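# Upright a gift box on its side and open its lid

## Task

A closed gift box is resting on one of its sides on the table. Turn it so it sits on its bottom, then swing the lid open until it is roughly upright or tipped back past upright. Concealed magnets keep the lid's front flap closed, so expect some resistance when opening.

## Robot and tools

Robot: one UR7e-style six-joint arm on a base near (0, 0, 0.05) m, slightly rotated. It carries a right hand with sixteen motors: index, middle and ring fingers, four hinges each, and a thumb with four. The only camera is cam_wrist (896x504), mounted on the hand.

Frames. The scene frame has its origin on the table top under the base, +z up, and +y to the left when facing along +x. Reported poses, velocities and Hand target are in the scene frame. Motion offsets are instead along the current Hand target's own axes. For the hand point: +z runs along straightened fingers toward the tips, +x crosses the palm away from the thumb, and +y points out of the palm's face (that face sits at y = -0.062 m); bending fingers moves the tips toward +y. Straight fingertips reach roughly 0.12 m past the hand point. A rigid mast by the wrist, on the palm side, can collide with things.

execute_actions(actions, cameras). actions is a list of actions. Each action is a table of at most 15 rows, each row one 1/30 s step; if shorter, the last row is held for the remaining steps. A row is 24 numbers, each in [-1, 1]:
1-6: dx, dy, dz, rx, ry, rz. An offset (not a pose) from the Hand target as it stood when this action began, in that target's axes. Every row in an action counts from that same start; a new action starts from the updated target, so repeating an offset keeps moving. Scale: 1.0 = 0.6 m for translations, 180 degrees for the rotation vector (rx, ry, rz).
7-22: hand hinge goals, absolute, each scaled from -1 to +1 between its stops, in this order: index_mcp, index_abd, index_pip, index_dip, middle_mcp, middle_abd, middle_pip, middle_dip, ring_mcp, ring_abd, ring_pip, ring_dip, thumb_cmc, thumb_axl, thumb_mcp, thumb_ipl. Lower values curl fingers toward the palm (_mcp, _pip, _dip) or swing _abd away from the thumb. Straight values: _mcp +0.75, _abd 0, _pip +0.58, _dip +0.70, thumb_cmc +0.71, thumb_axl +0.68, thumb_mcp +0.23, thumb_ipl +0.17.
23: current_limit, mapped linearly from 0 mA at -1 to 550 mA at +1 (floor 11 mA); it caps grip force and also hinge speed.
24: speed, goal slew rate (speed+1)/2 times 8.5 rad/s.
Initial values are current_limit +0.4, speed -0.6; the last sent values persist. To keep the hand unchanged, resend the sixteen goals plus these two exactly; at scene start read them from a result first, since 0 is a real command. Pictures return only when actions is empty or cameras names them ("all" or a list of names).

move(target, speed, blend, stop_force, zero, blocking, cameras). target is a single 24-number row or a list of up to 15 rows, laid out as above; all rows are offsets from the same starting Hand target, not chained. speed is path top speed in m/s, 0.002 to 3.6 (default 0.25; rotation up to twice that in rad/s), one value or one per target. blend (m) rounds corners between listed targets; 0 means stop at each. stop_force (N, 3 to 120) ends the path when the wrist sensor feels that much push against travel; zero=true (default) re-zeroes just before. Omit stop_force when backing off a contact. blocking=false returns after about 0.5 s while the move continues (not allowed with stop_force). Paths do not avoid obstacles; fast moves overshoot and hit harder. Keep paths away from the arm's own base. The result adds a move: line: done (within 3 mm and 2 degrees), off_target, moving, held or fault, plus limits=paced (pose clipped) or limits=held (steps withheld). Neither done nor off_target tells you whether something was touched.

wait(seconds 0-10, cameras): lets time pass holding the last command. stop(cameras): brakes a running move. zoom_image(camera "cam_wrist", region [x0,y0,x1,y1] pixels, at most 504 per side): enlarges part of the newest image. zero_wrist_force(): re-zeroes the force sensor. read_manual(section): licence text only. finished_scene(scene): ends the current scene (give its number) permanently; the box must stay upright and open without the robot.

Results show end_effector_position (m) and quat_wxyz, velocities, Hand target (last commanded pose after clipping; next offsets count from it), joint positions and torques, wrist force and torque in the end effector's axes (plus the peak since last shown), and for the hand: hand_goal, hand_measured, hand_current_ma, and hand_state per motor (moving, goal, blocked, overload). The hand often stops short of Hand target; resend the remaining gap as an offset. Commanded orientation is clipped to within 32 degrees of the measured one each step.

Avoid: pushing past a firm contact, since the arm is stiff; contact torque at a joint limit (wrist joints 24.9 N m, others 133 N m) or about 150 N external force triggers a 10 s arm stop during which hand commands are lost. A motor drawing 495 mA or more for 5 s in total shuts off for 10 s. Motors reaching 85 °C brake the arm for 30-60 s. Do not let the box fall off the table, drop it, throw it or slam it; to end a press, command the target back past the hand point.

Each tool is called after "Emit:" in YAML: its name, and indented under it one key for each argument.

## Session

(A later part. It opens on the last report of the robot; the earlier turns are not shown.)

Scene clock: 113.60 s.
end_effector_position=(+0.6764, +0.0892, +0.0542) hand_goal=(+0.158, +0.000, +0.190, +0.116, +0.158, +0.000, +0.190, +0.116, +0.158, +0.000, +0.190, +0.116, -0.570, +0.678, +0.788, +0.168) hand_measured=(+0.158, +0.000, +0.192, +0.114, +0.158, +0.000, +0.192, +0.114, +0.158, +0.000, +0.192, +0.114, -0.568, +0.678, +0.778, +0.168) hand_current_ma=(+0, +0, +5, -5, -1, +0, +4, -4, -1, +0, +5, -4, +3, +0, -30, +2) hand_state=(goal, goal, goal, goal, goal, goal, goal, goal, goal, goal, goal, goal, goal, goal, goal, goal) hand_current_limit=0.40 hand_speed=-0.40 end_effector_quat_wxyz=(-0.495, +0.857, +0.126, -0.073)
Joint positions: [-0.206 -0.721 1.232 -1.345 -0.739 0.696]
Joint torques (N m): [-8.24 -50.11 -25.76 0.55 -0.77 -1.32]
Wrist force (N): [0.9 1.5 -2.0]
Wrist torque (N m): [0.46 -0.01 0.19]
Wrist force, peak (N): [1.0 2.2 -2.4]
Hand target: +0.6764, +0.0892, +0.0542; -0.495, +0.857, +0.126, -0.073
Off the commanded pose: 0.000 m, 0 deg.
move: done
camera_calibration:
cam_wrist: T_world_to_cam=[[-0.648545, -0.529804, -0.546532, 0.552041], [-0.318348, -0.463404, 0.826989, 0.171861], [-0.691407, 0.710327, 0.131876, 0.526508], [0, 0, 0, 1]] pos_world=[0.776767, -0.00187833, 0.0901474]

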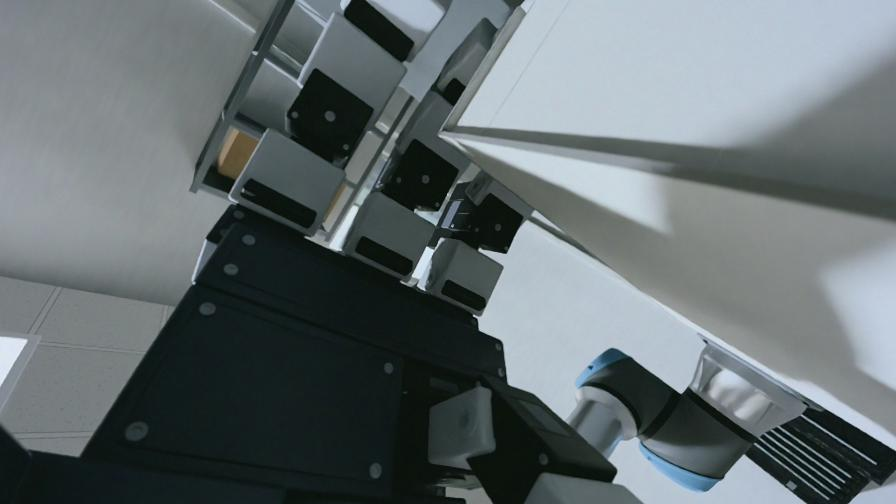

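Emit:
move:
  target: [0,0.003,-0.003,0,0,0,0.157,0,0.189,0.116,0.157,0,0.189,0.116,0.157,0,0.189,0.116,-0.571,0.678,0.45,0.168,0.2,-0.8]
  speed: 0.04
  cameras: ["cam_wrist"]

Scene clock: 114.73 s.
end_effector_position=(+0.6771, +0.0869, +0.0535) hand_goal=(+0.158, +0.000, +0.190, +0.116, +0.158, +0.000, +0.190, +0.116, +0.158, +0.000, +0.190, +0.116, -0.570, +0.678, +0.450, +0.168) hand_measured=(+0.162, +0.000, +0.192, +0.114, +0.158, +0.000, +0.192, +0.114, +0.158, +0.000, +0.192, +0.114, -0.568, +0.678, +0.544, +0.182) hand_current_ma=(+6, +0, +5, -5, -1, +0, +4, -4, -1, +0, +5, -4, +3, +0, +330, +54) hand_state=(goal, goal, goal, goal, goal, goal, goal, goal, goal, goal, goal, goal, goal, goal, blocked, goal) hand_current_limit=0.20 hand_speed=-0.80 end_effector_quat_wxyz=(-0.495, +0.857, +0.126, -0.073)
Joint positions: [-0.209 -0.719 1.228 -1.341 -0.741 0.693]
Joint torques (N m): [-8.61 -46.28 -24.75 0.42 -0.7 -1.63]
Wrist force (N): [0.8 -2.2 -3.0]
Wrist torque (N m): [-0.16 -0.02 0.25]
Wrist force, peak (N): [1.0 -2.5 -3.4]
Hand target: +0.6771, +0.0868, +0.0535; -0.495, +0.857, +0.126, -0.073
Off the commanded pose: 0.000 m, 0 deg.
move: done
camera_calibration:
cam_wrist: T_world_to_cam=[[-0.648525, -0.529773, -0.546586, 0.550884], [-0.318391, -0.463438, 0.826954, 0.171633], [-0.691407, 0.710328, 0.131876, 0.528717], [0, 0, 0, 1]] pos_world=[0.777467, -0.00417833, 0.0894476]

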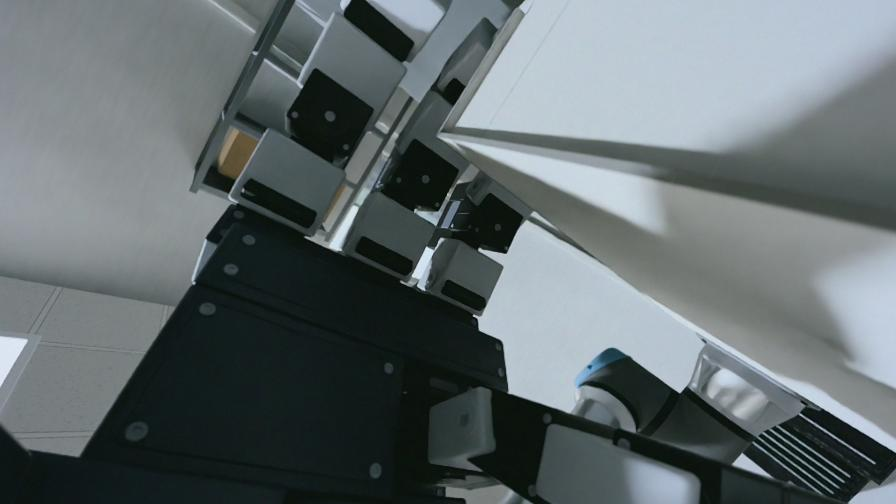

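Emit:
move:
  target:
    - [0,-0.0243,-0.0085,0.0333,0,0,0.157,0,0.189,0.116,0.157,0,0.189,0.116,0.157,0,0.189,0.116,-0.571,0.678,0.45,0.168,0.2,-0.8]
    - [0,-0.0475,-0.0197,0.0667,0,0,0.157,0,0.189,0.116,0.157,0,0.189,0.116,0.157,0,0.189,0.116,-0.571,0.678,0.45,0.168,0.2,-0.8]
  speed: 0.04
  blend: [0.003,0]
  cameras: ["cam_wrist"]

Scene clock: 118.63 s.
end_effector_position=(+0.6760, +0.0906, +0.0841) hand_goal=(+0.158, +0.000, +0.190, +0.116, +0.158, +0.000, +0.190, +0.116, +0.158, +0.000, +0.190, +0.116, -0.570, +0.678, +0.450, +0.168) hand_measured=(+0.156, +0.000, +0.192, +0.114, +0.156, +0.000, +0.192, +0.114, +0.156, +0.000, +0.192, +0.114, -0.570, +0.678, +0.540, +0.186) hand_current_ma=(-4, +0, +5, -3, -4, +0, +4, -4, -4, +0, +5, -4, +0, +0, +330, +66) hand_state=(goal, goal, goal, goal, goal, goal, goal, goal, goal, goal, goal, goal, goal, goal, blocked, goal) hand_current_limit=0.20 hand_speed=-0.80 end_effector_quat_wxyz=(-0.582, +0.800, +0.118, -0.086)
Joint positions: [-0.245 -0.651 1.061 -0.94 -0.656 0.446]
Joint torques (N m): [-6.21 -50.44 -24.65 1.13 2.37 -1.63]
Wrist force (N): [0.5 -0.4 -4.5]
Wrist torque (N m): [0.00 -0.02 0.19]
Wrist force, peak (N): [0.9 -0.3 -4.6]
Hand target: +0.6760, +0.0906, +0.0841; -0.582, +0.800, +0.118, -0.086
Off the commanded pose: 0.000 m, 0 deg.
move: done
camera_calibration:
cam_wrist: T_world_to_cam=[[-0.683355, -0.414259, -0.601179, 0.586498], [-0.271131, -0.620552, 0.735801, 0.137757], [-0.677875, 0.665811, 0.311739, 0.500933], [0, 0, 0, 1]] pos_world=[0.777707, -0.00507935, 0.0950683]

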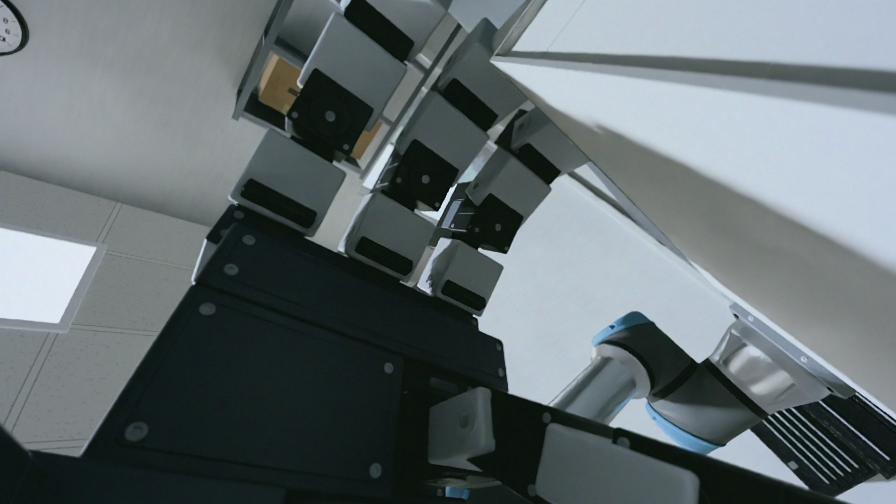

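Emit:
move:
  target:
    - [0,-0.0562,0.087,0,0,0,0.157,0,0.189,0.116,0.157,0,0.189,0.116,0.157,0,0.189,0.116,-0.571,0.678,0.787,0.168,0.2,-0.4]
    - [0.1333,-0.0562,0.087,-0.2333,0,0,0.157,0,0.189,0.116,0.157,0,0.189,0.116,0.157,0,0.189,0.116,-0.571,0.678,0.787,0.168,0.2,-0.4]
    - [0.1333,0.04,0.0335,-0.2333,0,0,0.157,0,0.189,0.116,0.157,0,0.189,0.116,0.157,0,0.189,0.116,-0.571,0.678,0.787,0.168,0.2,-0.4]
  speed: 0.2
  cameras: ["cam_wrist"]

Emit:
zoom_image:
  camera: "cam_wrist"
  region: [440, 0, 896, 300]

Scene clock: 125.43 s.
end_effector_position=(+0.7491, +0.1251, +0.0552) hand_goal=(+0.158, +0.000, +0.190, +0.116, +0.158, +0.000, +0.190, +0.116, +0.158, +0.000, +0.190, +0.116, -0.570, +0.678, +0.788, +0.168) hand_measured=(+0.158, +0.000, +0.192, +0.114, +0.158, +0.000, +0.192, +0.114, +0.158, +0.000, +0.192, +0.114, -0.570, +0.678, +0.778, +0.168) hand_current_ma=(+0, +0, +5, -3, +0, +0, +4, -4, +0, +0, +4, -4, +0, +0, -29, +2) hand_state=(goal, goal, goal, goal, goal, goal, goal, goal, goal, goal, goal, goal, goal, goal, goal, goal) hand_current_limit=0.20 hand_speed=-0.40 end_effector_quat_wxyz=(-0.256, +0.956, +0.141, -0.038)
Joint positions: [-0.007 -0.683 1.139 -1.824 -1.083 1.179]
Joint torques (N m): [-6.63 -52.64 -27.18 -3.42 -0.83 -1.32]
Wrist force (N): [1.1 1.9 -1.3]
Wrist torque (N m): [0.48 -0.10 0.21]
Wrist force, peak (N): [0.7 -0.3 -4.7]
Hand target: +0.7492, +0.1249, +0.0550; -0.256, +0.956, +0.141, -0.038
Off the commanded pose: 0.000 m, 0 deg.
move: done
camera_calibration:
cam_wrist: T_world_to_cam=[[-0.582046, -0.750403, -0.313238, 0.583621], [-0.451028, -0.0226005, 0.892224, 0.2515], [-0.676606, 0.660594, -0.325298, 0.571466], [0, 0, 0, 1]] pos_world=[0.839785, 0.0661282, 0.144315]

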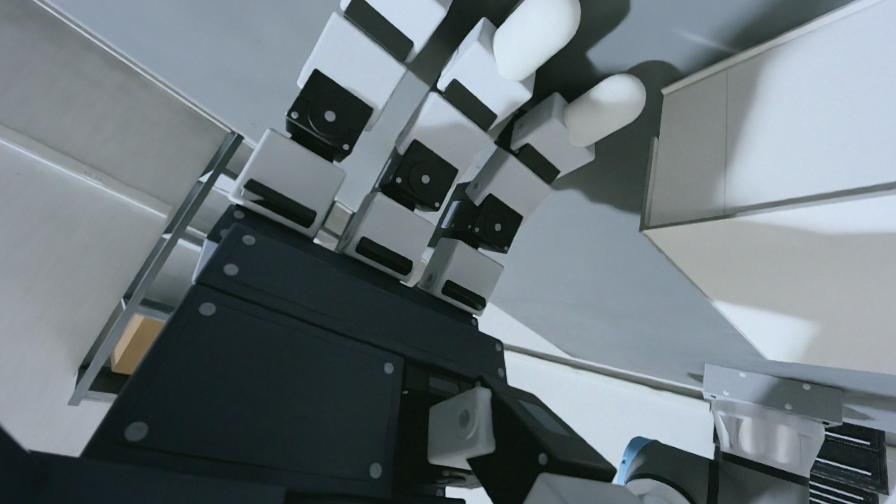

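Scaled by 1.105.

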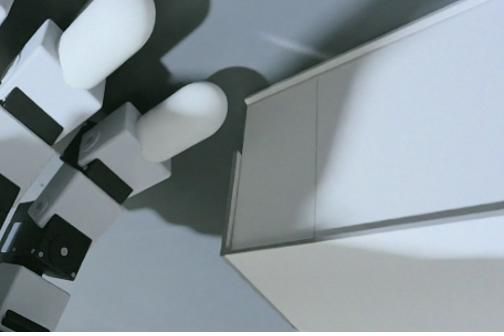

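Emit:
zoom_image:
  camera: "cam_wrist"
  region: [620, 70, 780, 260]

Scaled by 2.653.

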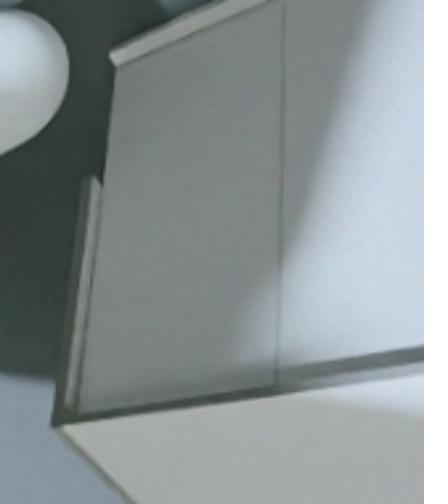

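Emit:
move:
  target:
    - [0,-0.0967,-0.0308,0,0,0,0.157,0,0.189,0.116,0.157,0,0.189,0.116,0.157,0,0.189,0.116,-0.571,0.678,0.787,0.168,0.4,-0.4]
    - [-0.1263,-0.0461,0.0282,0.1667,0,0,0.157,0,0.189,0.116,0.157,0,0.189,0.116,0.157,0,0.189,0.116,-0.571,0.678,0.787,0.168,0.4,-0.4]
    - [-0.1263,0.0232,-0.0118,0.1667,0,0,0.157,0,0.189,0.116,0.157,0,0.189,0.116,0.157,0,0.189,0.116,-0.571,0.678,0.787,0.168,0.4,-0.4]
  speed: [0.2,0.2,0.05]
  cameras: ["cam_wrist"]

Emit:
zoom_image:
  camera: "cam_wrist"
  region: [440, 0, 896, 300]

Scene clock: 132.03 s.
end_effector_position=(+0.6811, +0.0883, +0.0542) hand_goal=(+0.158, +0.000, +0.190, +0.116, +0.158, +0.000, +0.190, +0.116, +0.158, +0.000, +0.190, +0.116, -0.570, +0.678, +0.788, +0.168) hand_measured=(+0.158, +0.000, +0.192, +0.114, +0.158, +0.000, +0.192, +0.114, +0.158, +0.000, +0.192, +0.114, -0.570, +0.678, +0.778, +0.168) hand_current_ma=(+1, +0, +5, -3, +0, +0, +4, -4, -1, +0, +4, -4, +0, +0, -29, +2) hand_state=(goal, goal, goal, goal, goal, goal, goal, goal, goal, goal, goal, goal, goal, goal, goal, goal) hand_current_limit=0.40 hand_speed=-0.40 end_effector_quat_wxyz=(-0.495, +0.857, +0.126, -0.073)
Joint positions: [-0.206 -0.711 1.212 -1.335 -0.739 0.696]
Joint torques (N m): [-8.66 -51.18 -25.07 0.38 -0.77 -1.39]
Wrist force (N): [0.9 1.7 -2.0]
Wrist torque (N m): [0.49 -0.02 0.20]
Wrist force, peak (N): [1.0 3.4 -1.2]
Hand target: +0.6811, +0.0881, +0.0542; -0.495, +0.857, +0.126, -0.073
Off the commanded pose: 0.000 m, 0 deg.
move: done
camera_calibration:
cam_wrist: T_world_to_cam=[[-0.648654, -0.529566, -0.546633, 0.554643], [-0.318303, -0.463641, 0.826874, 0.172882], [-0.691326, 0.71035, 0.13218, 0.530237], [0, 0, 0, 1]] pos_world=[0.781367, -0.0027784, 0.0901472]

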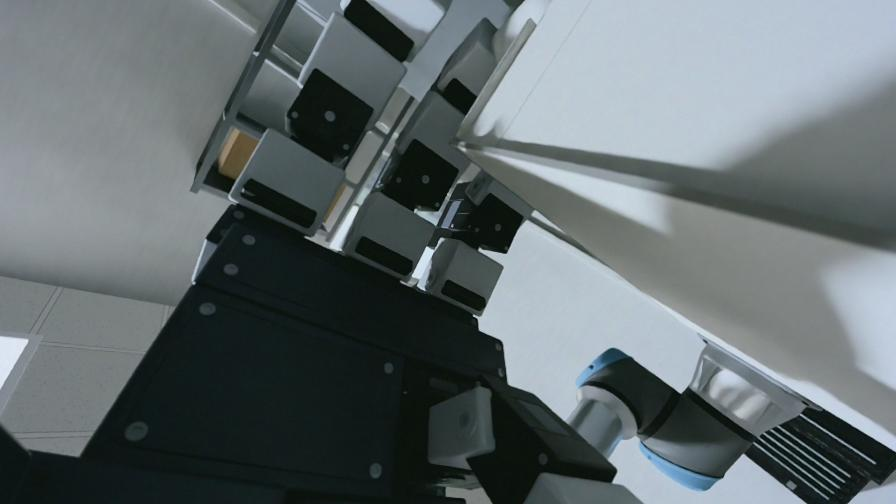

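Scaled by 1.105.

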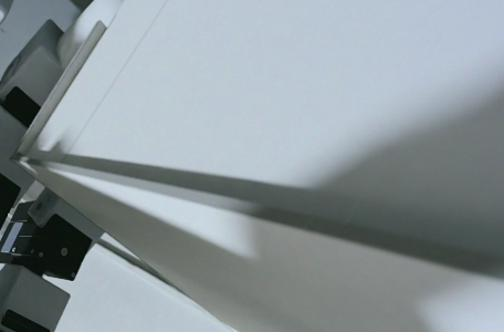

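Emit:
move:
  target:
    - [0,0,0,0,0,0,0.157,0,0.189,0.116,0.157,0,0.189,0.116,0.157,0,0.189,0.116,-0.571,0.678,0.2,0.168,0.4,-0.8]
    - [0,0.005,-0.0087,0,0,0,0.157,0,0.189,0.116,0.157,0,0.189,0.116,0.157,0,0.189,0.116,-0.571,0.678,0.2,0.168,0.4,-0.8]
    - [0,-0.0107,-0.0215,0,0,0,0.157,0,0.189,0.116,0.157,0,0.189,0.116,0.157,0,0.189,0.116,-0.571,0.678,0.2,0.168,0.4,-0.8]
  speed: 0.02
  cameras: ["cam_wrist"]

Emit:
zoom_image:
  camera: "cam_wrist"
  region: [440, 0, 896, 300]

Scene clock: 136.27 s.
end_effector_position=(+0.6834, +0.0805, +0.0661) hand_goal=(+0.158, +0.000, +0.190, +0.116, +0.158, +0.000, +0.190, +0.116, +0.158, +0.000, +0.190, +0.116, -0.570, +0.678, +0.200, +0.168) hand_measured=(+0.176, +0.000, +0.208, +0.126, +0.172, +0.000, +0.204, +0.124, +0.158, +0.000, +0.192, +0.114, -0.568, +0.678, +0.446, +0.186) hand_current_ma=(+53, +0, +47, +25, +38, +0, +35, +16, -1, +0, +4, -4, +3, +0, +385, +72) hand_state=(goal, goal, goal, goal, goal, goal, goal, goal, goal, goal, goal, goal, goal, goal, blocked, goal) hand_current_limit=0.40 hand_speed=-0.80 end_effector_quat_wxyz=(-0.495, +0.857, +0.126, -0.073)
Joint positions: [-0.215 -0.717 1.189 -1.298 -0.745 0.686]
Joint torques (N m): [-7.26 -65.53 -25.75 0.71 -0.4 -1.59]
Wrist force (N): [0.9 2.5 -2.5]
Wrist torque (N m): [0.31 -0.08 0.23]
Wrist force, peak (N): [0.9 -3.1 -3.8]
Hand target: +0.6834, +0.0805, +0.0662; -0.495, +0.857, +0.126, -0.073
Off the commanded pose: 0.000 m, 0 deg.
move: done
camera_calibration:
cam_wrist: T_world_to_cam=[[-0.648572, -0.529649, -0.54665, 0.558563], [-0.31825, -0.463697, 0.826863, 0.160196], [-0.691427, 0.710251, 0.13218, 0.535871], [0, 0, 0, 1]] pos_world=[0.783766, -0.0104778, 0.102047]

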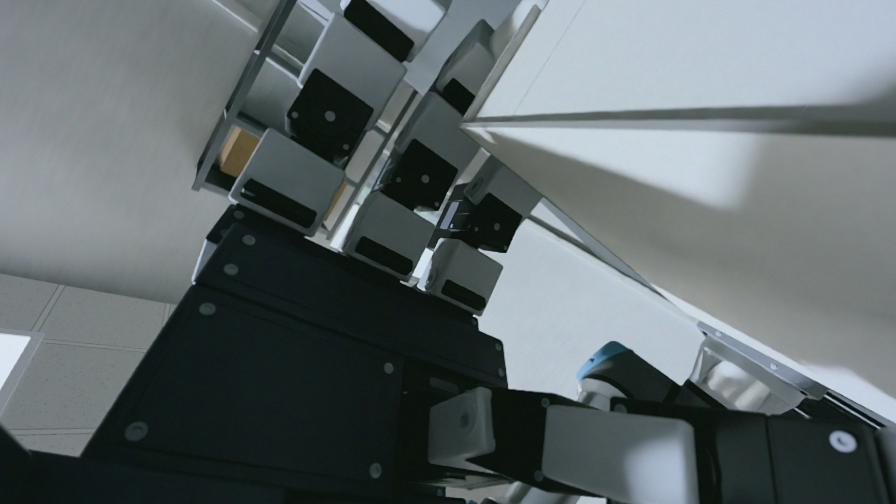

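Scaled by 1.105.

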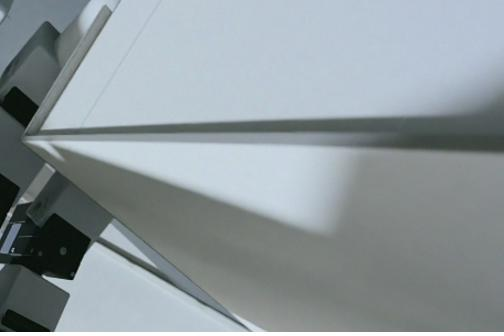

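Emit:
move:
  target: [0,-0.0157,-0.0128,0,0,0,0.157,0,0.189,0.116,0.157,0,0.189,0.116,0.157,0,0.189,0.116,-0.571,0.678,0.1,0.168,0.4,-0.8]
  speed: 0.02
  cameras: ["cam_wrist"]

Emit:
zoom_image:
  camera: "cam_wrist"
  region: [440, 0, 896, 300]

Scene clock: 137.83 s.
end_effector_position=(+0.6840, +0.0787, +0.0781) hand_goal=(+0.158, +0.000, +0.190, +0.116, +0.158, +0.000, +0.190, +0.116, +0.158, +0.000, +0.190, +0.116, -0.570, +0.678, +0.100, +0.168) hand_measured=(+0.178, +0.000, +0.208, +0.126, +0.174, +0.000, +0.204, +0.124, +0.158, +0.000, +0.192, +0.114, -0.568, +0.678, +0.360, +0.186) hand_current_ma=(+60, +0, +51, +26, +44, +0, +39, +18, -1, +0, +4, -4, +3, +0, +385, +72) hand_state=(goal, goal, goal, goal, goal, goal, goal, goal, goal, goal, goal, goal, goal, goal, blocked, goal) hand_current_limit=0.40 hand_speed=-0.80 end_effector_quat_wxyz=(-0.495, +0.857, +0.126, -0.073)
Joint positions: [-0.217 -0.729 1.176 -1.272 -0.747 0.684]
Joint torques (N m): [-7.35 -65.15 -26.23 0.72 -0.5 -1.42]
Wrist force (N): [0.7 2.4 -2.3]
Wrist torque (N m): [0.31 -0.07 0.22]
Wrist force, peak (N): [0.7 2.5 -2.9]
Hand target: +0.6840, +0.0786, +0.0782; -0.495, +0.857, +0.126, -0.073
Off the commanded pose: 0.000 m, 0 deg.
move: done
camera_calibration:
cam_wrist: T_world_to_cam=[[-0.648572, -0.529649, -0.54665, 0.564506], [-0.31825, -0.463697, 0.826863, 0.149583], [-0.691427, 0.710251, 0.13218, 0.536049], [0, 0, 0, 1]] pos_world=[0.784366, -0.0123778, 0.114047]

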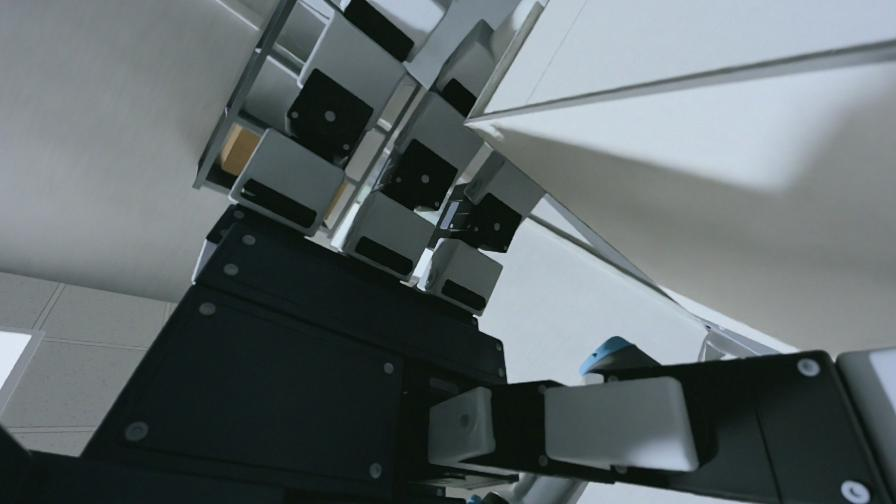

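Scaled by 1.105.

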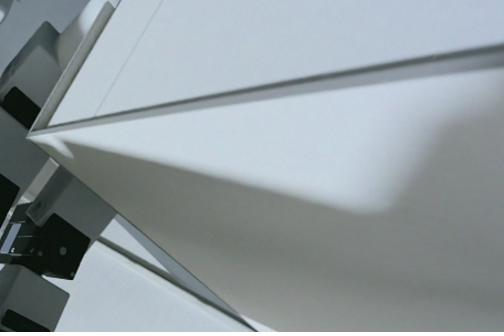

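Emit:
move:
  target:
    - [0,0.0346,0.02,0,0,0,0.157,0,0.189,0.116,0.157,0,0.189,0.116,0.157,0,0.189,0.116,-0.571,0.678,0.2,0.168,0.4,-0.8]
    - [0,0.023,0.0402,0,0,0,0.157,0,0.189,0.116,0.055,0,0.389,0.116,0.157,0,0.189,0.116,-0.571,0.678,0.787,0.168,0.4,-0.6]
    - [0,0.0355,0.0185,0,0,0,0.157,0,0.189,0.116,0.055,0,0.389,0.116,0.157,0,0.189,0.116,-0.571,0.678,0.787,0.168,0.4,-0.6]
  speed: [0.03,0.03,0.02]
  cameras: ["cam_wrist"]

Emit:
zoom_image:
  camera: "cam_wrist"
  region: [440, 0, 740, 200]

Scene clock: 148.47 s.
end_effector_position=(+0.6842, +0.0778, +0.0542) hand_goal=(+0.158, +0.000, +0.190, +0.116, +0.056, +0.000, +0.390, +0.116, +0.158, +0.000, +0.190, +0.116, -0.570, +0.678, +0.788, +0.168) hand_measured=(+0.158, +0.000, +0.194, +0.120, +0.056, +0.000, +0.388, +0.120, +0.158, +0.000, +0.192, +0.114, -0.574, +0.678, +0.778, +0.168) hand_current_ma=(-1, +0, +8, +8, +1, +0, -5, +6, -1, +0, +4, -4, -6, -1, -33, +2) hand_state=(goal, goal, goal, goal, goal, goal, goal, goal, goal, goal, goal, goal, goal, goal, goal, goal) hand_current_limit=0.40 hand_speed=-0.60 end_effector_quat_wxyz=(-0.495, +0.857, +0.126, -0.073)
Joint positions: [-0.218 -0.701 1.191 -1.314 -0.748 0.682]
Joint torques (N m): [-7.11 -51.13 -26.2 0.51 -0.47 -1.82]
Wrist force (N): [0.8 2.3 -2.1]
Wrist torque (N m): [0.48 -0.04 0.20]
Wrist force, peak (N): [1.0 -12.2 -5.9]
Hand target: +0.6843, +0.0777, +0.0542; -0.495, +0.857, +0.126, -0.073
Off the commanded pose: 0.000 m, 0 deg.
move: done
camera_calibration:
cam_wrist: T_world_to_cam=[[-0.648654, -0.529566, -0.546633, 0.551158], [-0.318303, -0.463641, 0.826874, 0.169033], [-0.691326, 0.71035, 0.13218, 0.539908], [0, 0, 0, 1]] pos_world=[0.784567, -0.0132784, 0.0901472]

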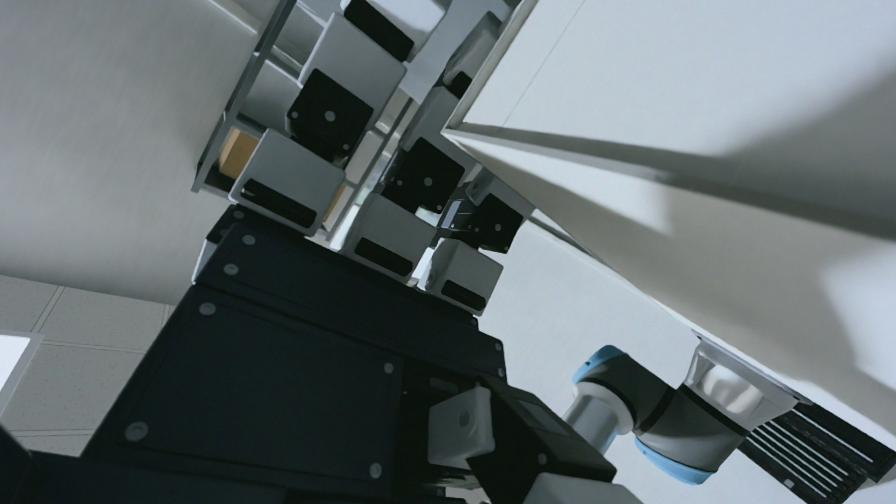

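Scaled by 1.680.

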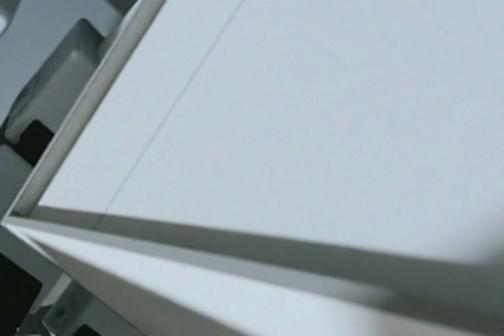

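Emit:
move:
  target:
    - [0,0.0025,-0.0043,0,0,0,0.157,0,0.189,0.116,0.055,0,0.389,0.116,0.157,0,0.189,0.116,-0.571,0.678,0.4,0.168,0.2,-0.7]
    - [0,0.0025,-0.0043,0,0,0,0.157,0,0.189,0.116,-0.055,0,0.608,0.116,0.157,0,0.189,0.116,-0.571,0.678,0.4,0.168,0.2,-0.9]
    - [0,0.0025,-0.0043,0,0,0,0.29,0,-0.1,0.116,-0.055,0,0.608,0.116,0.157,0,0.189,0.116,-0.571,0.678,0.4,0.168,0.2,-0.95]
  speed: 0.02
  cameras: ["cam_wrist"]

Emit:
zoom_image:
  camera: "cam_wrist"
  region: [440, 0, 740, 200]

Scene clock: 152.77 s.
end_effector_position=(+0.6851, +0.0748, +0.0542) hand_goal=(+0.290, +0.000, -0.100, +0.116, -0.054, +0.000, +0.608, +0.116, +0.158, +0.000, +0.190, +0.116, -0.570, +0.678, +0.400, +0.168) hand_measured=(+0.288, +0.000, -0.086, +0.120, -0.068, +0.000, +0.578, +0.108, +0.158, +0.000, +0.192, +0.114, -0.572, +0.678, +0.538, +0.182) hand_current_ma=(-4, +0, +36, +8, -36, +0, -92, -19, -1, +0, +4, -4, -4, -1, +330, +54) hand_state=(goal, goal, goal, goal, goal, goal, blocked, goal, goal, goal, goal, goal, goal, goal, blocked, goal) hand_current_limit=0.20 hand_speed=-0.95 end_effector_quat_wxyz=(-0.495, +0.857, +0.126, -0.073)
Joint positions: [-0.222 -0.698 1.185 -1.307 -0.75 0.678]
Joint torques (N m): [-5.16 -47.76 -18.62 0.55 -0.73 -1.55]
Wrist force (N): [0.6 -3.5 -4.0]
Wrist torque (N m): [-0.18 -0.01 0.20]
Wrist force, peak (N): [0.8 -4.0 -4.7]
Hand target: +0.6851, +0.0748, +0.0542; -0.495, +0.857, +0.126, -0.073
Off the commanded pose: 0.000 m, 0 deg.
move: done
camera_calibration:
cam_wrist: T_world_to_cam=[[-0.648572, -0.529649, -0.54665, 0.550089], [-0.31825, -0.463697, 0.826863, 0.167887], [-0.691427, 0.710251, 0.13218, 0.542739], [0, 0, 0, 1]] pos_world=[0.785466, -0.0162778, 0.0901473]

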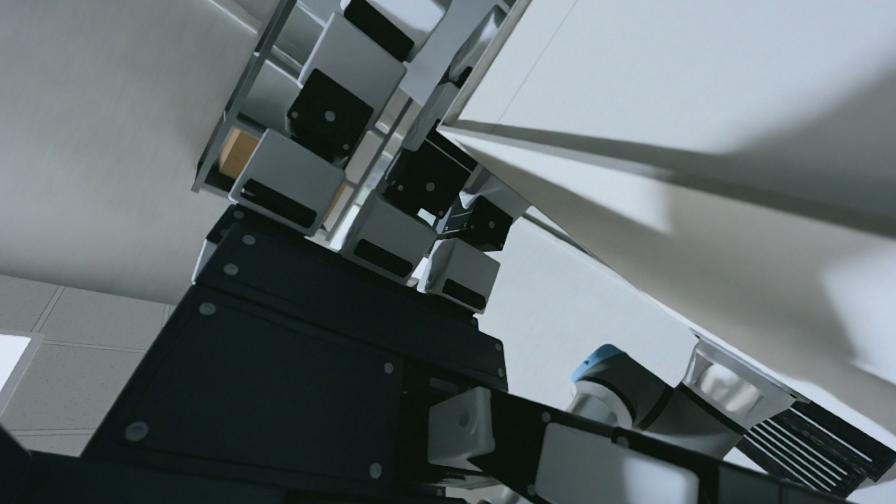

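Scaled by 1.680.

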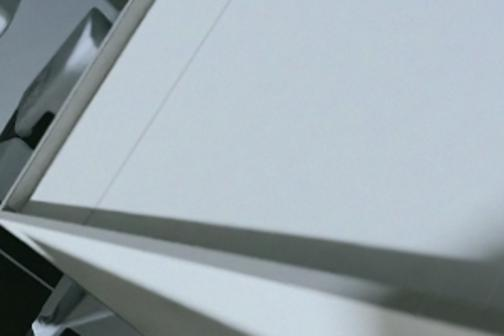

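Emit:
move:
  target:
    - [0,0,0,0,0,0,0.36,0,-0.1,0.116,-0.055,0,0.608,0.116,0.157,0,0.189,0.116,-0.571,0.678,0.4,0.168,0.2,-0.8]
    - [0,0,0,0,0,0,0.25,0,0.189,0.116,-0.055,0,0.608,0.116,0.157,0,0.189,0.116,-0.571,0.678,0.4,0.168,0.2,-0.8]
    - [0,0,0,0,0,0,0.1,0,0.2,0.116,-0.055,0,0.608,0.116,0.157,0,0.189,0.116,-0.571,0.678,0.4,0.168,0.2,-0.9]
    - [0,0,0,0,0,0,0.17,0,0.0,0.116,-0.055,0,0.608,0.116,0.157,0,0.189,0.116,-0.571,0.678,0.4,0.168,0.2,-0.95]
  speed: 0.02
  cameras: ["cam_wrist"]

Emit:
zoom_image:
  camera: "cam_wrist"
  region: [440, 0, 740, 200]

Scene clock: 156.77 s.
end_effector_position=(+0.6851, +0.0748, +0.0542) hand_goal=(+0.170, +0.000, +0.000, +0.116, -0.054, +0.000, +0.608, +0.116, +0.158, +0.000, +0.190, +0.116, -0.570, +0.678, +0.400, +0.168) hand_measured=(+0.196, +0.000, +0.060, +0.130, -0.068, +0.000, +0.578, +0.108, +0.158, +0.000, +0.192, +0.114, -0.572, +0.678, +0.538, +0.184) hand_current_ma=(+80, +0, +208, +36, -36, +0, -92, -20, -1, +0, +4, -4, -4, -1, +330, +60) hand_state=(blocked, goal, blocked, goal, goal, goal, blocked, goal, goal, goal, goal, goal, goal, goal, blocked, goal) hand_current_limit=0.20 hand_speed=-0.95 end_effector_quat_wxyz=(-0.495, +0.857, +0.126, -0.073)
Joint positions: [-0.222 -0.698 1.185 -1.307 -0.75 0.678]
Joint torques (N m): [-3.71 -48.96 -11.46 0.11 -0.67 -1.41]
Wrist force (N): [0.7 -1.5 -3.4]
Wrist torque (N m): [0.06 0.00 0.17]
Wrist force, peak (N): [0.6 -4.2 -4.8]
Hand target: +0.6851, +0.0748, +0.0542; -0.495, +0.857, +0.126, -0.073
Off the commanded pose: 0.000 m, 0 deg.
move: done
camera_calibration:
cam_wrist: T_world_to_cam=[[-0.648572, -0.529649, -0.54665, 0.550089], [-0.31825, -0.463697, 0.826863, 0.167887], [-0.691427, 0.710251, 0.13218, 0.542739], [0, 0, 0, 1]] pos_world=[0.785466, -0.0162778, 0.0901473]

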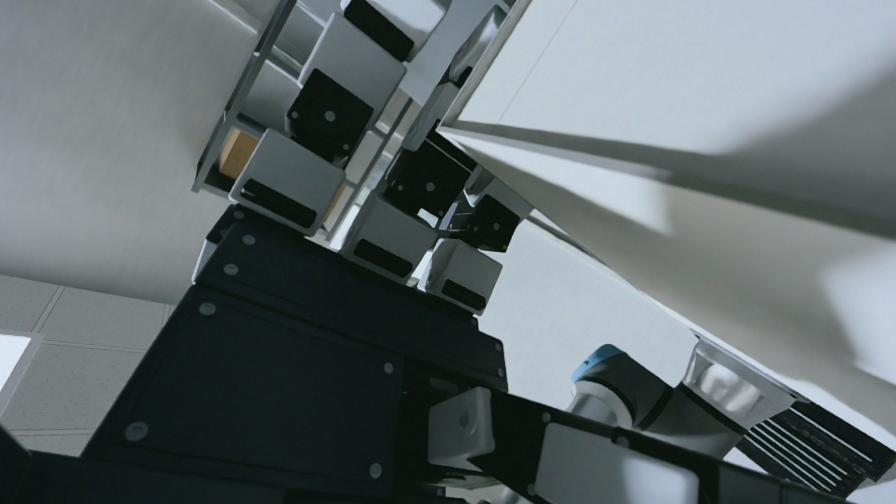

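Scaled by 1.680.

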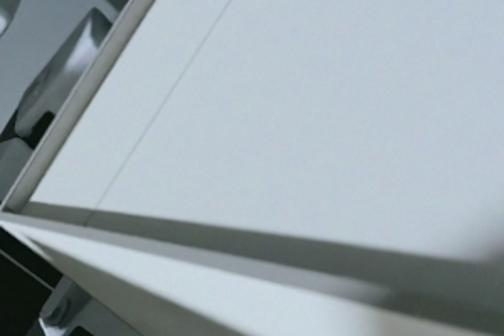

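Emit:
move:
  target:
    - [0,0,0,0,0,0,0.17,0,0.0,0.116,-0.1,0,0.75,0.116,0.157,0,0.189,0.116,-0.571,0.678,0.45,0.168,0.5,-0.95]
    - [0,0,0,0,0,0,0.22,0,-0.15,0.116,-0.1,0,0.75,0.116,0.157,0,0.189,0.116,-0.571,0.678,0.45,0.168,0.5,-0.95]
  speed: 0.02
  cameras: ["cam_wrist"]

Emit:
zoom_image:
  camera: "cam_wrist"
  region: [440, 0, 740, 200]

Scene clock: 159.30 s.
end_effector_position=(+0.6851, +0.0748, +0.0542) hand_goal=(+0.220, +0.000, -0.150, +0.116, -0.100, +0.000, +0.750, +0.116, +0.158, +0.000, +0.190, +0.116, -0.570, +0.678, +0.450, +0.168) hand_measured=(+0.258, +0.000, -0.064, +0.138, -0.120, +0.000, +0.690, +0.080, +0.158, +0.000, +0.192, +0.114, -0.572, +0.678, +0.534, +0.190) hand_current_ma=(+127, +0, +327, +63, -59, +0, -211, -114, -1, +0, +4, -4, -4, -1, +412, +92) hand_state=(blocked, goal, blocked, blocked, goal, goal, blocked, blocked, goal, goal, goal, goal, goal, goal, blocked, blocked) hand_current_limit=0.50 hand_speed=-0.95 end_effector_quat_wxyz=(-0.495, +0.857, +0.126, -0.073)
Joint positions: [-0.222 -0.698 1.185 -1.307 -0.75 0.678]
Joint torques (N m): [-2.66 -48.54 -10.86 -0.49 -0.69 -1.51]
Wrist force (N): [0.7 -9.2 -7.6]
Wrist torque (N m): [0.14 0.02 -0.02]
Wrist force, peak (N): [0.7 -11.3 -7.3]
Hand target: +0.6851, +0.0748, +0.0542; -0.495, +0.857, +0.126, -0.073
Off the commanded pose: 0.000 m, 0 deg.
move: done
camera_calibration:
cam_wrist: T_world_to_cam=[[-0.648572, -0.529649, -0.54665, 0.550089], [-0.31825, -0.463697, 0.826863, 0.167887], [-0.691427, 0.710251, 0.13218, 0.542739], [0, 0, 0, 1]] pos_world=[0.785466, -0.0162778, 0.0901473]

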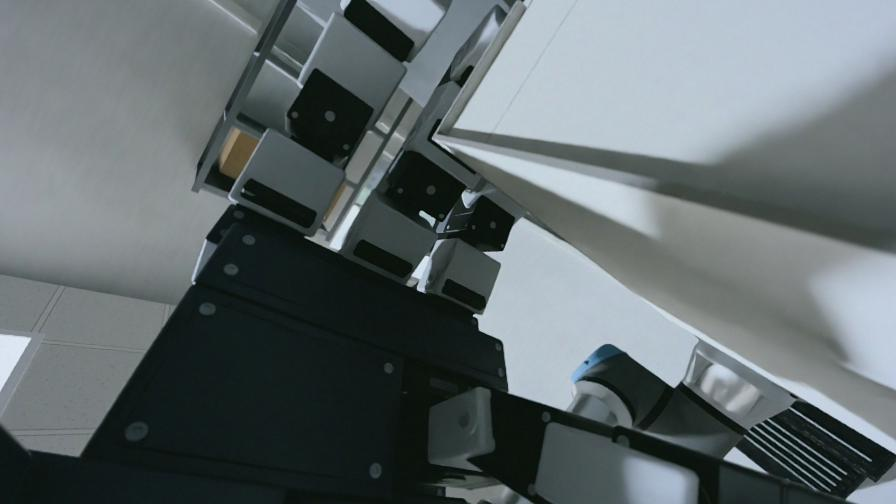

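Scaled by 1.680.

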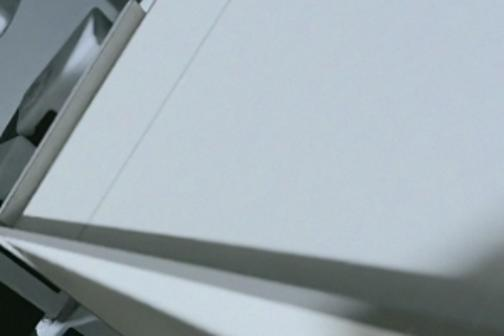

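Emit:
move:
  target:
    - [0,0,0,0,0,0,0.27,0,-0.28,0.116,-0.1,0,0.75,0.116,0.157,0,0.189,0.116,-0.571,0.678,0.5,0.168,0.6,-0.95]
    - [0,0,0,0,0,0,0.31,0,-0.42,0.116,-0.1,0,0.75,0.116,0.157,0,0.189,0.116,-0.571,0.678,0.5,0.168,0.6,-0.95]
  speed: 0.02
  cameras: ["cam_wrist"]

Emit:
zoom_image:
  camera: "cam_wrist"
  region: [440, 0, 740, 200]

Scene clock: 162.87 s.
end_effector_position=(+0.6851, +0.0748, +0.0542) hand_goal=(+0.310, +0.000, -0.420, +0.116, -0.100, +0.000, +0.750, +0.116, +0.158, +0.000, +0.190, +0.116, -0.570, +0.678, +0.500, +0.168) hand_measured=(+0.346, +0.000, -0.226, +0.148, -0.120, +0.000, +0.690, +0.078, +0.158, +0.000, +0.192, +0.114, -0.572, +0.678, +0.538, +0.192) hand_current_ma=(+120, +0, +440, +97, -59, +0, -207, -122, -1, +0, +4, -4, -4, -1, +167, +98) hand_state=(blocked, goal, blocked, blocked, goal, goal, blocked, blocked, goal, goal, goal, goal, goal, goal, blocked, blocked) hand_current_limit=0.60 hand_speed=-0.95 end_effector_quat_wxyz=(-0.495, +0.857, +0.126, -0.073)
Joint positions: [-0.222 -0.698 1.185 -1.307 -0.75 0.678]
Joint torques (N m): [-0.28 -48.53 -10.76 -1.02 -0.68 -1.27]
Wrist force (N): [0.7 -7.5 -6.8]
Wrist torque (N m): [0.22 0.08 -0.09]
Wrist force, peak (N): [0.4 -9.7 -7.9]
Hand target: +0.6851, +0.0748, +0.0542; -0.495, +0.857, +0.126, -0.073
Off the commanded pose: 0.000 m, 0 deg.
move: done
camera_calibration:
cam_wrist: T_world_to_cam=[[-0.648572, -0.529649, -0.54665, 0.550089], [-0.31825, -0.463697, 0.826863, 0.167887], [-0.691427, 0.710251, 0.13218, 0.542739], [0, 0, 0, 1]] pos_world=[0.785466, -0.0162778, 0.0901473]

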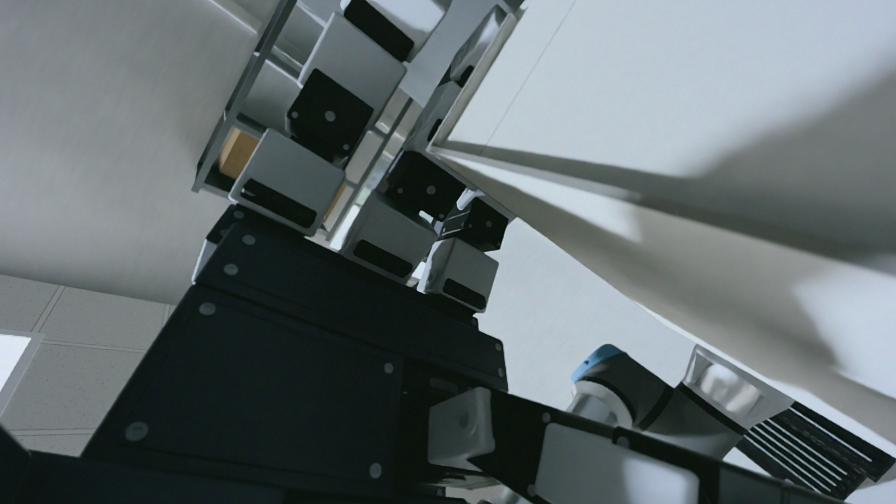

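Scaled by 1.680.

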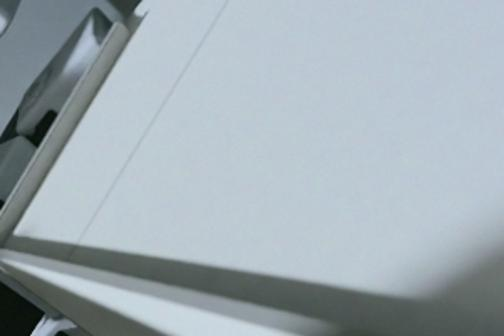

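Emit:
move:
  target:
    - [0,0,0,0,0,0,0.34,0,-0.6,0.05,-0.1,0,0.75,0.116,0.157,0,0.189,0.116,-0.571,0.678,0.54,0.168,0.75,-0.93]
  speed: 0.02
  cameras: ["cam_wrist"]

Emit:
zoom_image:
  camera: "cam_wrist"
  region: [440, 0, 740, 200]

Scene clock: 164.53 s.
end_effector_position=(+0.6851, +0.0748, +0.0542) hand_goal=(+0.340, +0.000, -0.600, +0.050, -0.100, +0.000, +0.750, +0.116, +0.158, +0.000, +0.190, +0.116, -0.570, +0.678, +0.540, +0.168) hand_measured=(+0.388, +0.000, -0.506, +0.088, -0.120, +0.000, +0.690, +0.078, +0.158, +0.000, +0.192, +0.114, -0.572, +0.678, +0.574, +0.190) hand_current_ma=(+175, +0, +358, +121, -59, +0, -205, -122, -1, +0, +4, -4, -2, -1, +140, +90) hand_state=(blocked, goal, blocked, blocked, goal, goal, blocked, blocked, goal, goal, goal, goal, goal, goal, blocked, blocked) hand_current_limit=0.75 hand_speed=-0.93 end_effector_quat_wxyz=(-0.495, +0.857, +0.126, -0.073)
Joint positions: [-0.222 -0.698 1.185 -1.307 -0.75 0.678]
Joint torques (N m): [-0.36 -50.86 -10.83 -1.44 -0.82 -1.19]
Wrist force (N): [0.3 -8.3 -6.0]
Wrist torque (N m): [0.27 0.09 -0.01]
Wrist force, peak (N): [0.3 -8.6 -6.4]
Hand target: +0.6851, +0.0748, +0.0542; -0.495, +0.857, +0.126, -0.073
Off the commanded pose: 0.000 m, 0 deg.
move: done
camera_calibration:
cam_wrist: T_world_to_cam=[[-0.648572, -0.529649, -0.54665, 0.550089], [-0.31825, -0.463697, 0.826863, 0.167887], [-0.691427, 0.710251, 0.13218, 0.542739], [0, 0, 0, 1]] pos_world=[0.785466, -0.0162778, 0.0901473]

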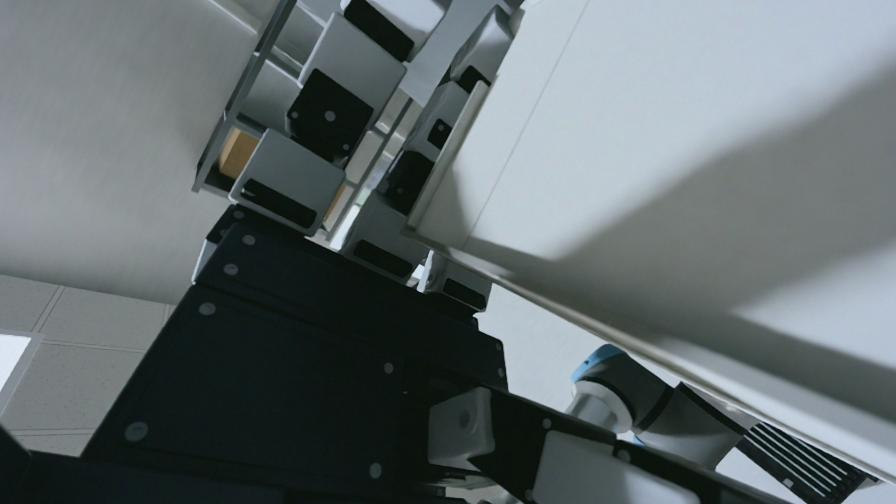

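Scaled by 1.680.

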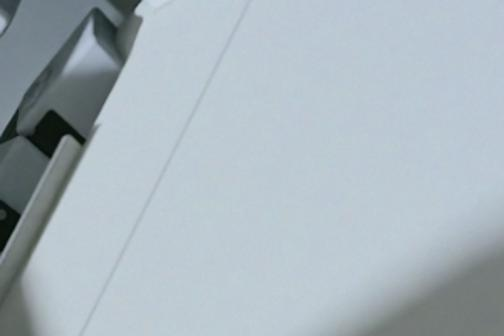

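Emit:
move:
  target:
    - [0,0,0,0,0,0,0.34,0,-0.6,0.05,-0.1,0,0.75,0.116,0.157,0,0.189,0.116,-0.571,0.678,0.8,0.168,0.6,-0.9]
    - [0,0,0,0,0,0,0.36,0,-0.75,0.0,-0.1,0,0.75,0.116,0.157,0,0.189,0.116,-0.571,0.678,0.8,0.168,0.6,-0.93]
  speed: 0.02
  cameras: ["cam_wrist"]

Scene clock: 167.00 s.
end_effector_position=(+0.6851, +0.0748, +0.0542) hand_goal=(+0.360, +0.000, -0.750, +0.000, -0.100, +0.000, +0.750, +0.116, +0.158, +0.000, +0.190, +0.116, -0.570, +0.678, +0.800, +0.168) hand_measured=(+0.360, +0.000, -0.734, +0.004, -0.120, +0.000, +0.692, +0.078, +0.158, +0.000, +0.192, +0.114, -0.572, +0.678, +0.790, +0.168) hand_current_ma=(-1, +0, +42, +10, -60, +0, -205, -122, -1, +0, +4, -4, -2, -1, -33, +2) hand_state=(goal, goal, goal, goal, goal, goal, blocked, blocked, goal, goal, goal, goal, goal, goal, goal, goal) hand_current_limit=0.60 hand_speed=-0.93 end_effector_quat_wxyz=(-0.495, +0.857, +0.126, -0.073)
Joint positions: [-0.222 -0.698 1.185 -1.307 -0.75 0.678]
Joint torques (N m): [1.92 -50.86 -11.32 -2.03 -0.61 -1.22]
Wrist force (N): [0.7 -8.0 -5.9]
Wrist torque (N m): [0.41 0.05 -0.02]
Wrist force, peak (N): [0.4 -8.5 -6.3]
Hand target: +0.6851, +0.0748, +0.0542; -0.495, +0.857, +0.126, -0.073
Off the commanded pose: 0.000 m, 0 deg.
move: done
camera_calibration:
cam_wrist: T_world_to_cam=[[-0.648572, -0.529649, -0.54665, 0.550089], [-0.31825, -0.463697, 0.826863, 0.167887], [-0.691427, 0.710251, 0.13218, 0.542739], [0, 0, 0, 1]] pos_world=[0.785466, -0.0162778, 0.0901473]

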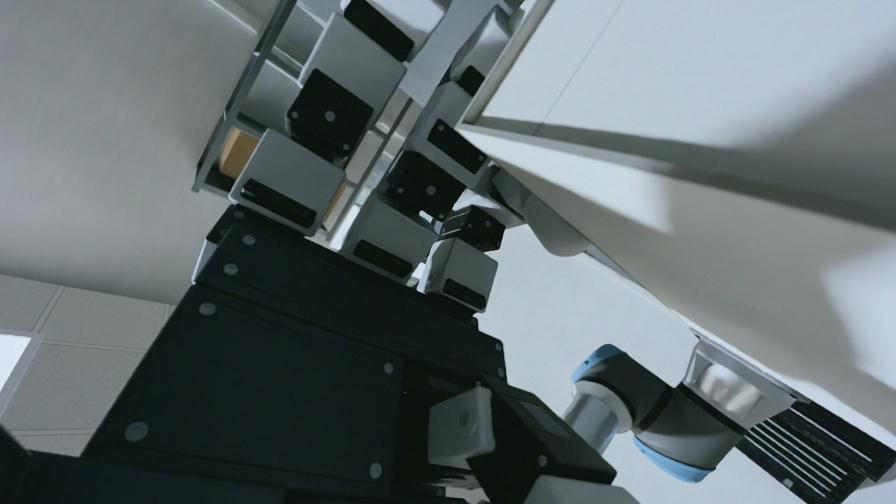

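Emit:
move:
  target:
    - [0,-0.1367,0.0367,0,0,0,0.4,0,0.1,0.116,0.2,0,0.4,0.116,0.2,0,0.189,0.116,-0.571,0.678,0.8,0.168,0.4,-0.5]
    - [-0.1137,-0.2382,-0.0067,-0.3333,0,0,0.754,0,0.3,0.5,0.754,0,0.3,0.5,0.754,0,0.3,0.5,0.6,0.678,0.3,0.168,0.4,-0.4]
  speed: 0.25
  cameras: ["cam_wrist"]

Scene clock: 173.57 s.
end_effector_position=(+0.6003, +0.1202, +0.1801) hand_goal=(+0.754, +0.000, +0.300, +0.500, +0.754, +0.000, +0.300, +0.500, +0.754, +0.000, +0.300, +0.500, +0.600, +0.678, +0.300, +0.168) hand_measured=(+0.752, +0.000, +0.298, +0.498, +0.752, +0.000, +0.304, +0.498, +0.752, +0.000, +0.298, +0.498, +0.598, +0.678, +0.298, +0.168) hand_current_ma=(-5, +0, -2, -5, -4, +0, +8, -4, -5, +0, -2, -4, -4, -1, -5, +1) hand_state=(goal, goal, goal, goal, goal, goal, goal, goal, goal, goal, goal, goal, goal, goal, goal, goal) hand_current_limit=0.40 hand_speed=-0.40 end_effector_quat_wxyz=(+0.000, +0.989, +0.146, +0.000)
Joint positions: [0.168 -1.13 1.645 -2.075 -1.571 1.402]
Joint torques (N m): [5.03 -47.9 -9.27 -3.78 -1.56 0.97]
Wrist force (N): [1.5 1.0 -0.4]
Wrist torque (N m): [0.21 -0.10 0.11]
Wrist force, peak (N): [0.6 -8.2 -6.3]
Hand target: +0.6003, +0.1202, +0.1800; +0.000, +0.989, +0.146, +0.000
Off the commanded pose: 0.000 m, 0 deg.
move: done
camera_calibration:
cam_wrist: T_world_to_cam=[[-0.558077, -0.82978, 0.00396666, 0.470543], [-0.575457, 0.390464, 0.718601, 0.129132], [-0.59783, 0.398752, -0.695411, 0.565422], [0, 0, 0, 1]] pos_world=[0.674935, 0.114563, 0.29854]

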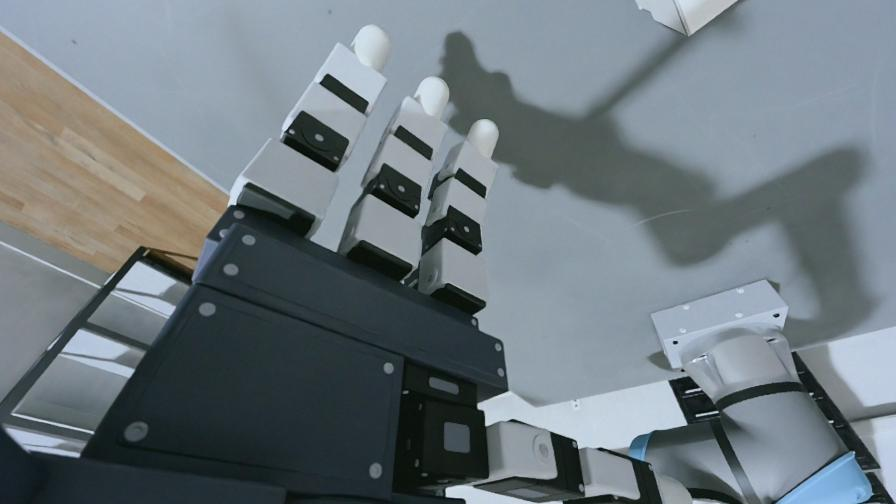

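Emit:
move:
  target: [0.05,0.1793,-0.1,-0.11,0,0,0.754,0,0.3,0.5,0.754,0,0.3,0.5,0.754,0,0.3,0.5,0.6,0.678,0.3,0.168,0.4,-0.4]
  speed: 0.25
  cameras: ["cam_wrist"]

Scene clock: 175.47 s.
end_effector_position=(+0.6599, +0.0259, +0.2399) hand_goal=(+0.754, +0.000, +0.300, +0.500, +0.754, +0.000, +0.300, +0.500, +0.754, +0.000, +0.300, +0.500, +0.600, +0.678, +0.300, +0.168) hand_measured=(+0.754, +0.000, +0.298, +0.498, +0.754, +0.000, +0.304, +0.498, +0.754, +0.000, +0.298, +0.498, +0.600, +0.678, +0.298, +0.168) hand_current_ma=(+1, +0, -2, -5, +0, +0, +8, -4, +0, +0, -2, -4, +1, -1, -5, +1) hand_state=(goal, goal, goal, goal, goal, goal, goal, goal, goal, goal, goal, goal, goal, goal, goal, goal) hand_current_limit=0.40 hand_speed=-0.40 end_effector_quat_wxyz=(+0.170, +0.975, +0.144, +0.025)
Joint positions: [0.124 -1.077 1.535 -2.094 -1.909 1.344]
Joint torques (N m): [-7.26 -39.12 -27.79 -3.81 -2.03 -1.33]
Wrist force (N): [1.3 0.1 -0.3]
Wrist torque (N m): [0.09 -0.07 0.18]
Wrist force, peak (N): [1.6 1.2 -0.5]
Hand target: +0.6600, +0.0258, +0.2400; +0.170, +0.975, +0.144, +0.025
Off the commanded pose: 0.000 m, 0 deg.
move: done
camera_calibration:
cam_wrist: T_world_to_cam=[[-0.569205, -0.792706, 0.218225, 0.380295], [-0.636375, 0.592821, 0.493548, 0.246303], [-0.520607, 0.142057, -0.841896, 0.67117], [0, 0, 0, 1]] pos_world=[0.722623, 0.0601039, 0.360503]

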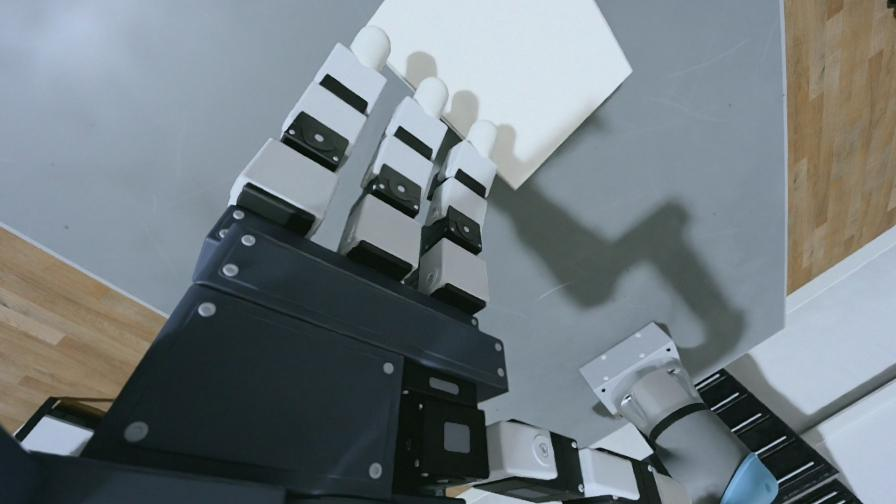

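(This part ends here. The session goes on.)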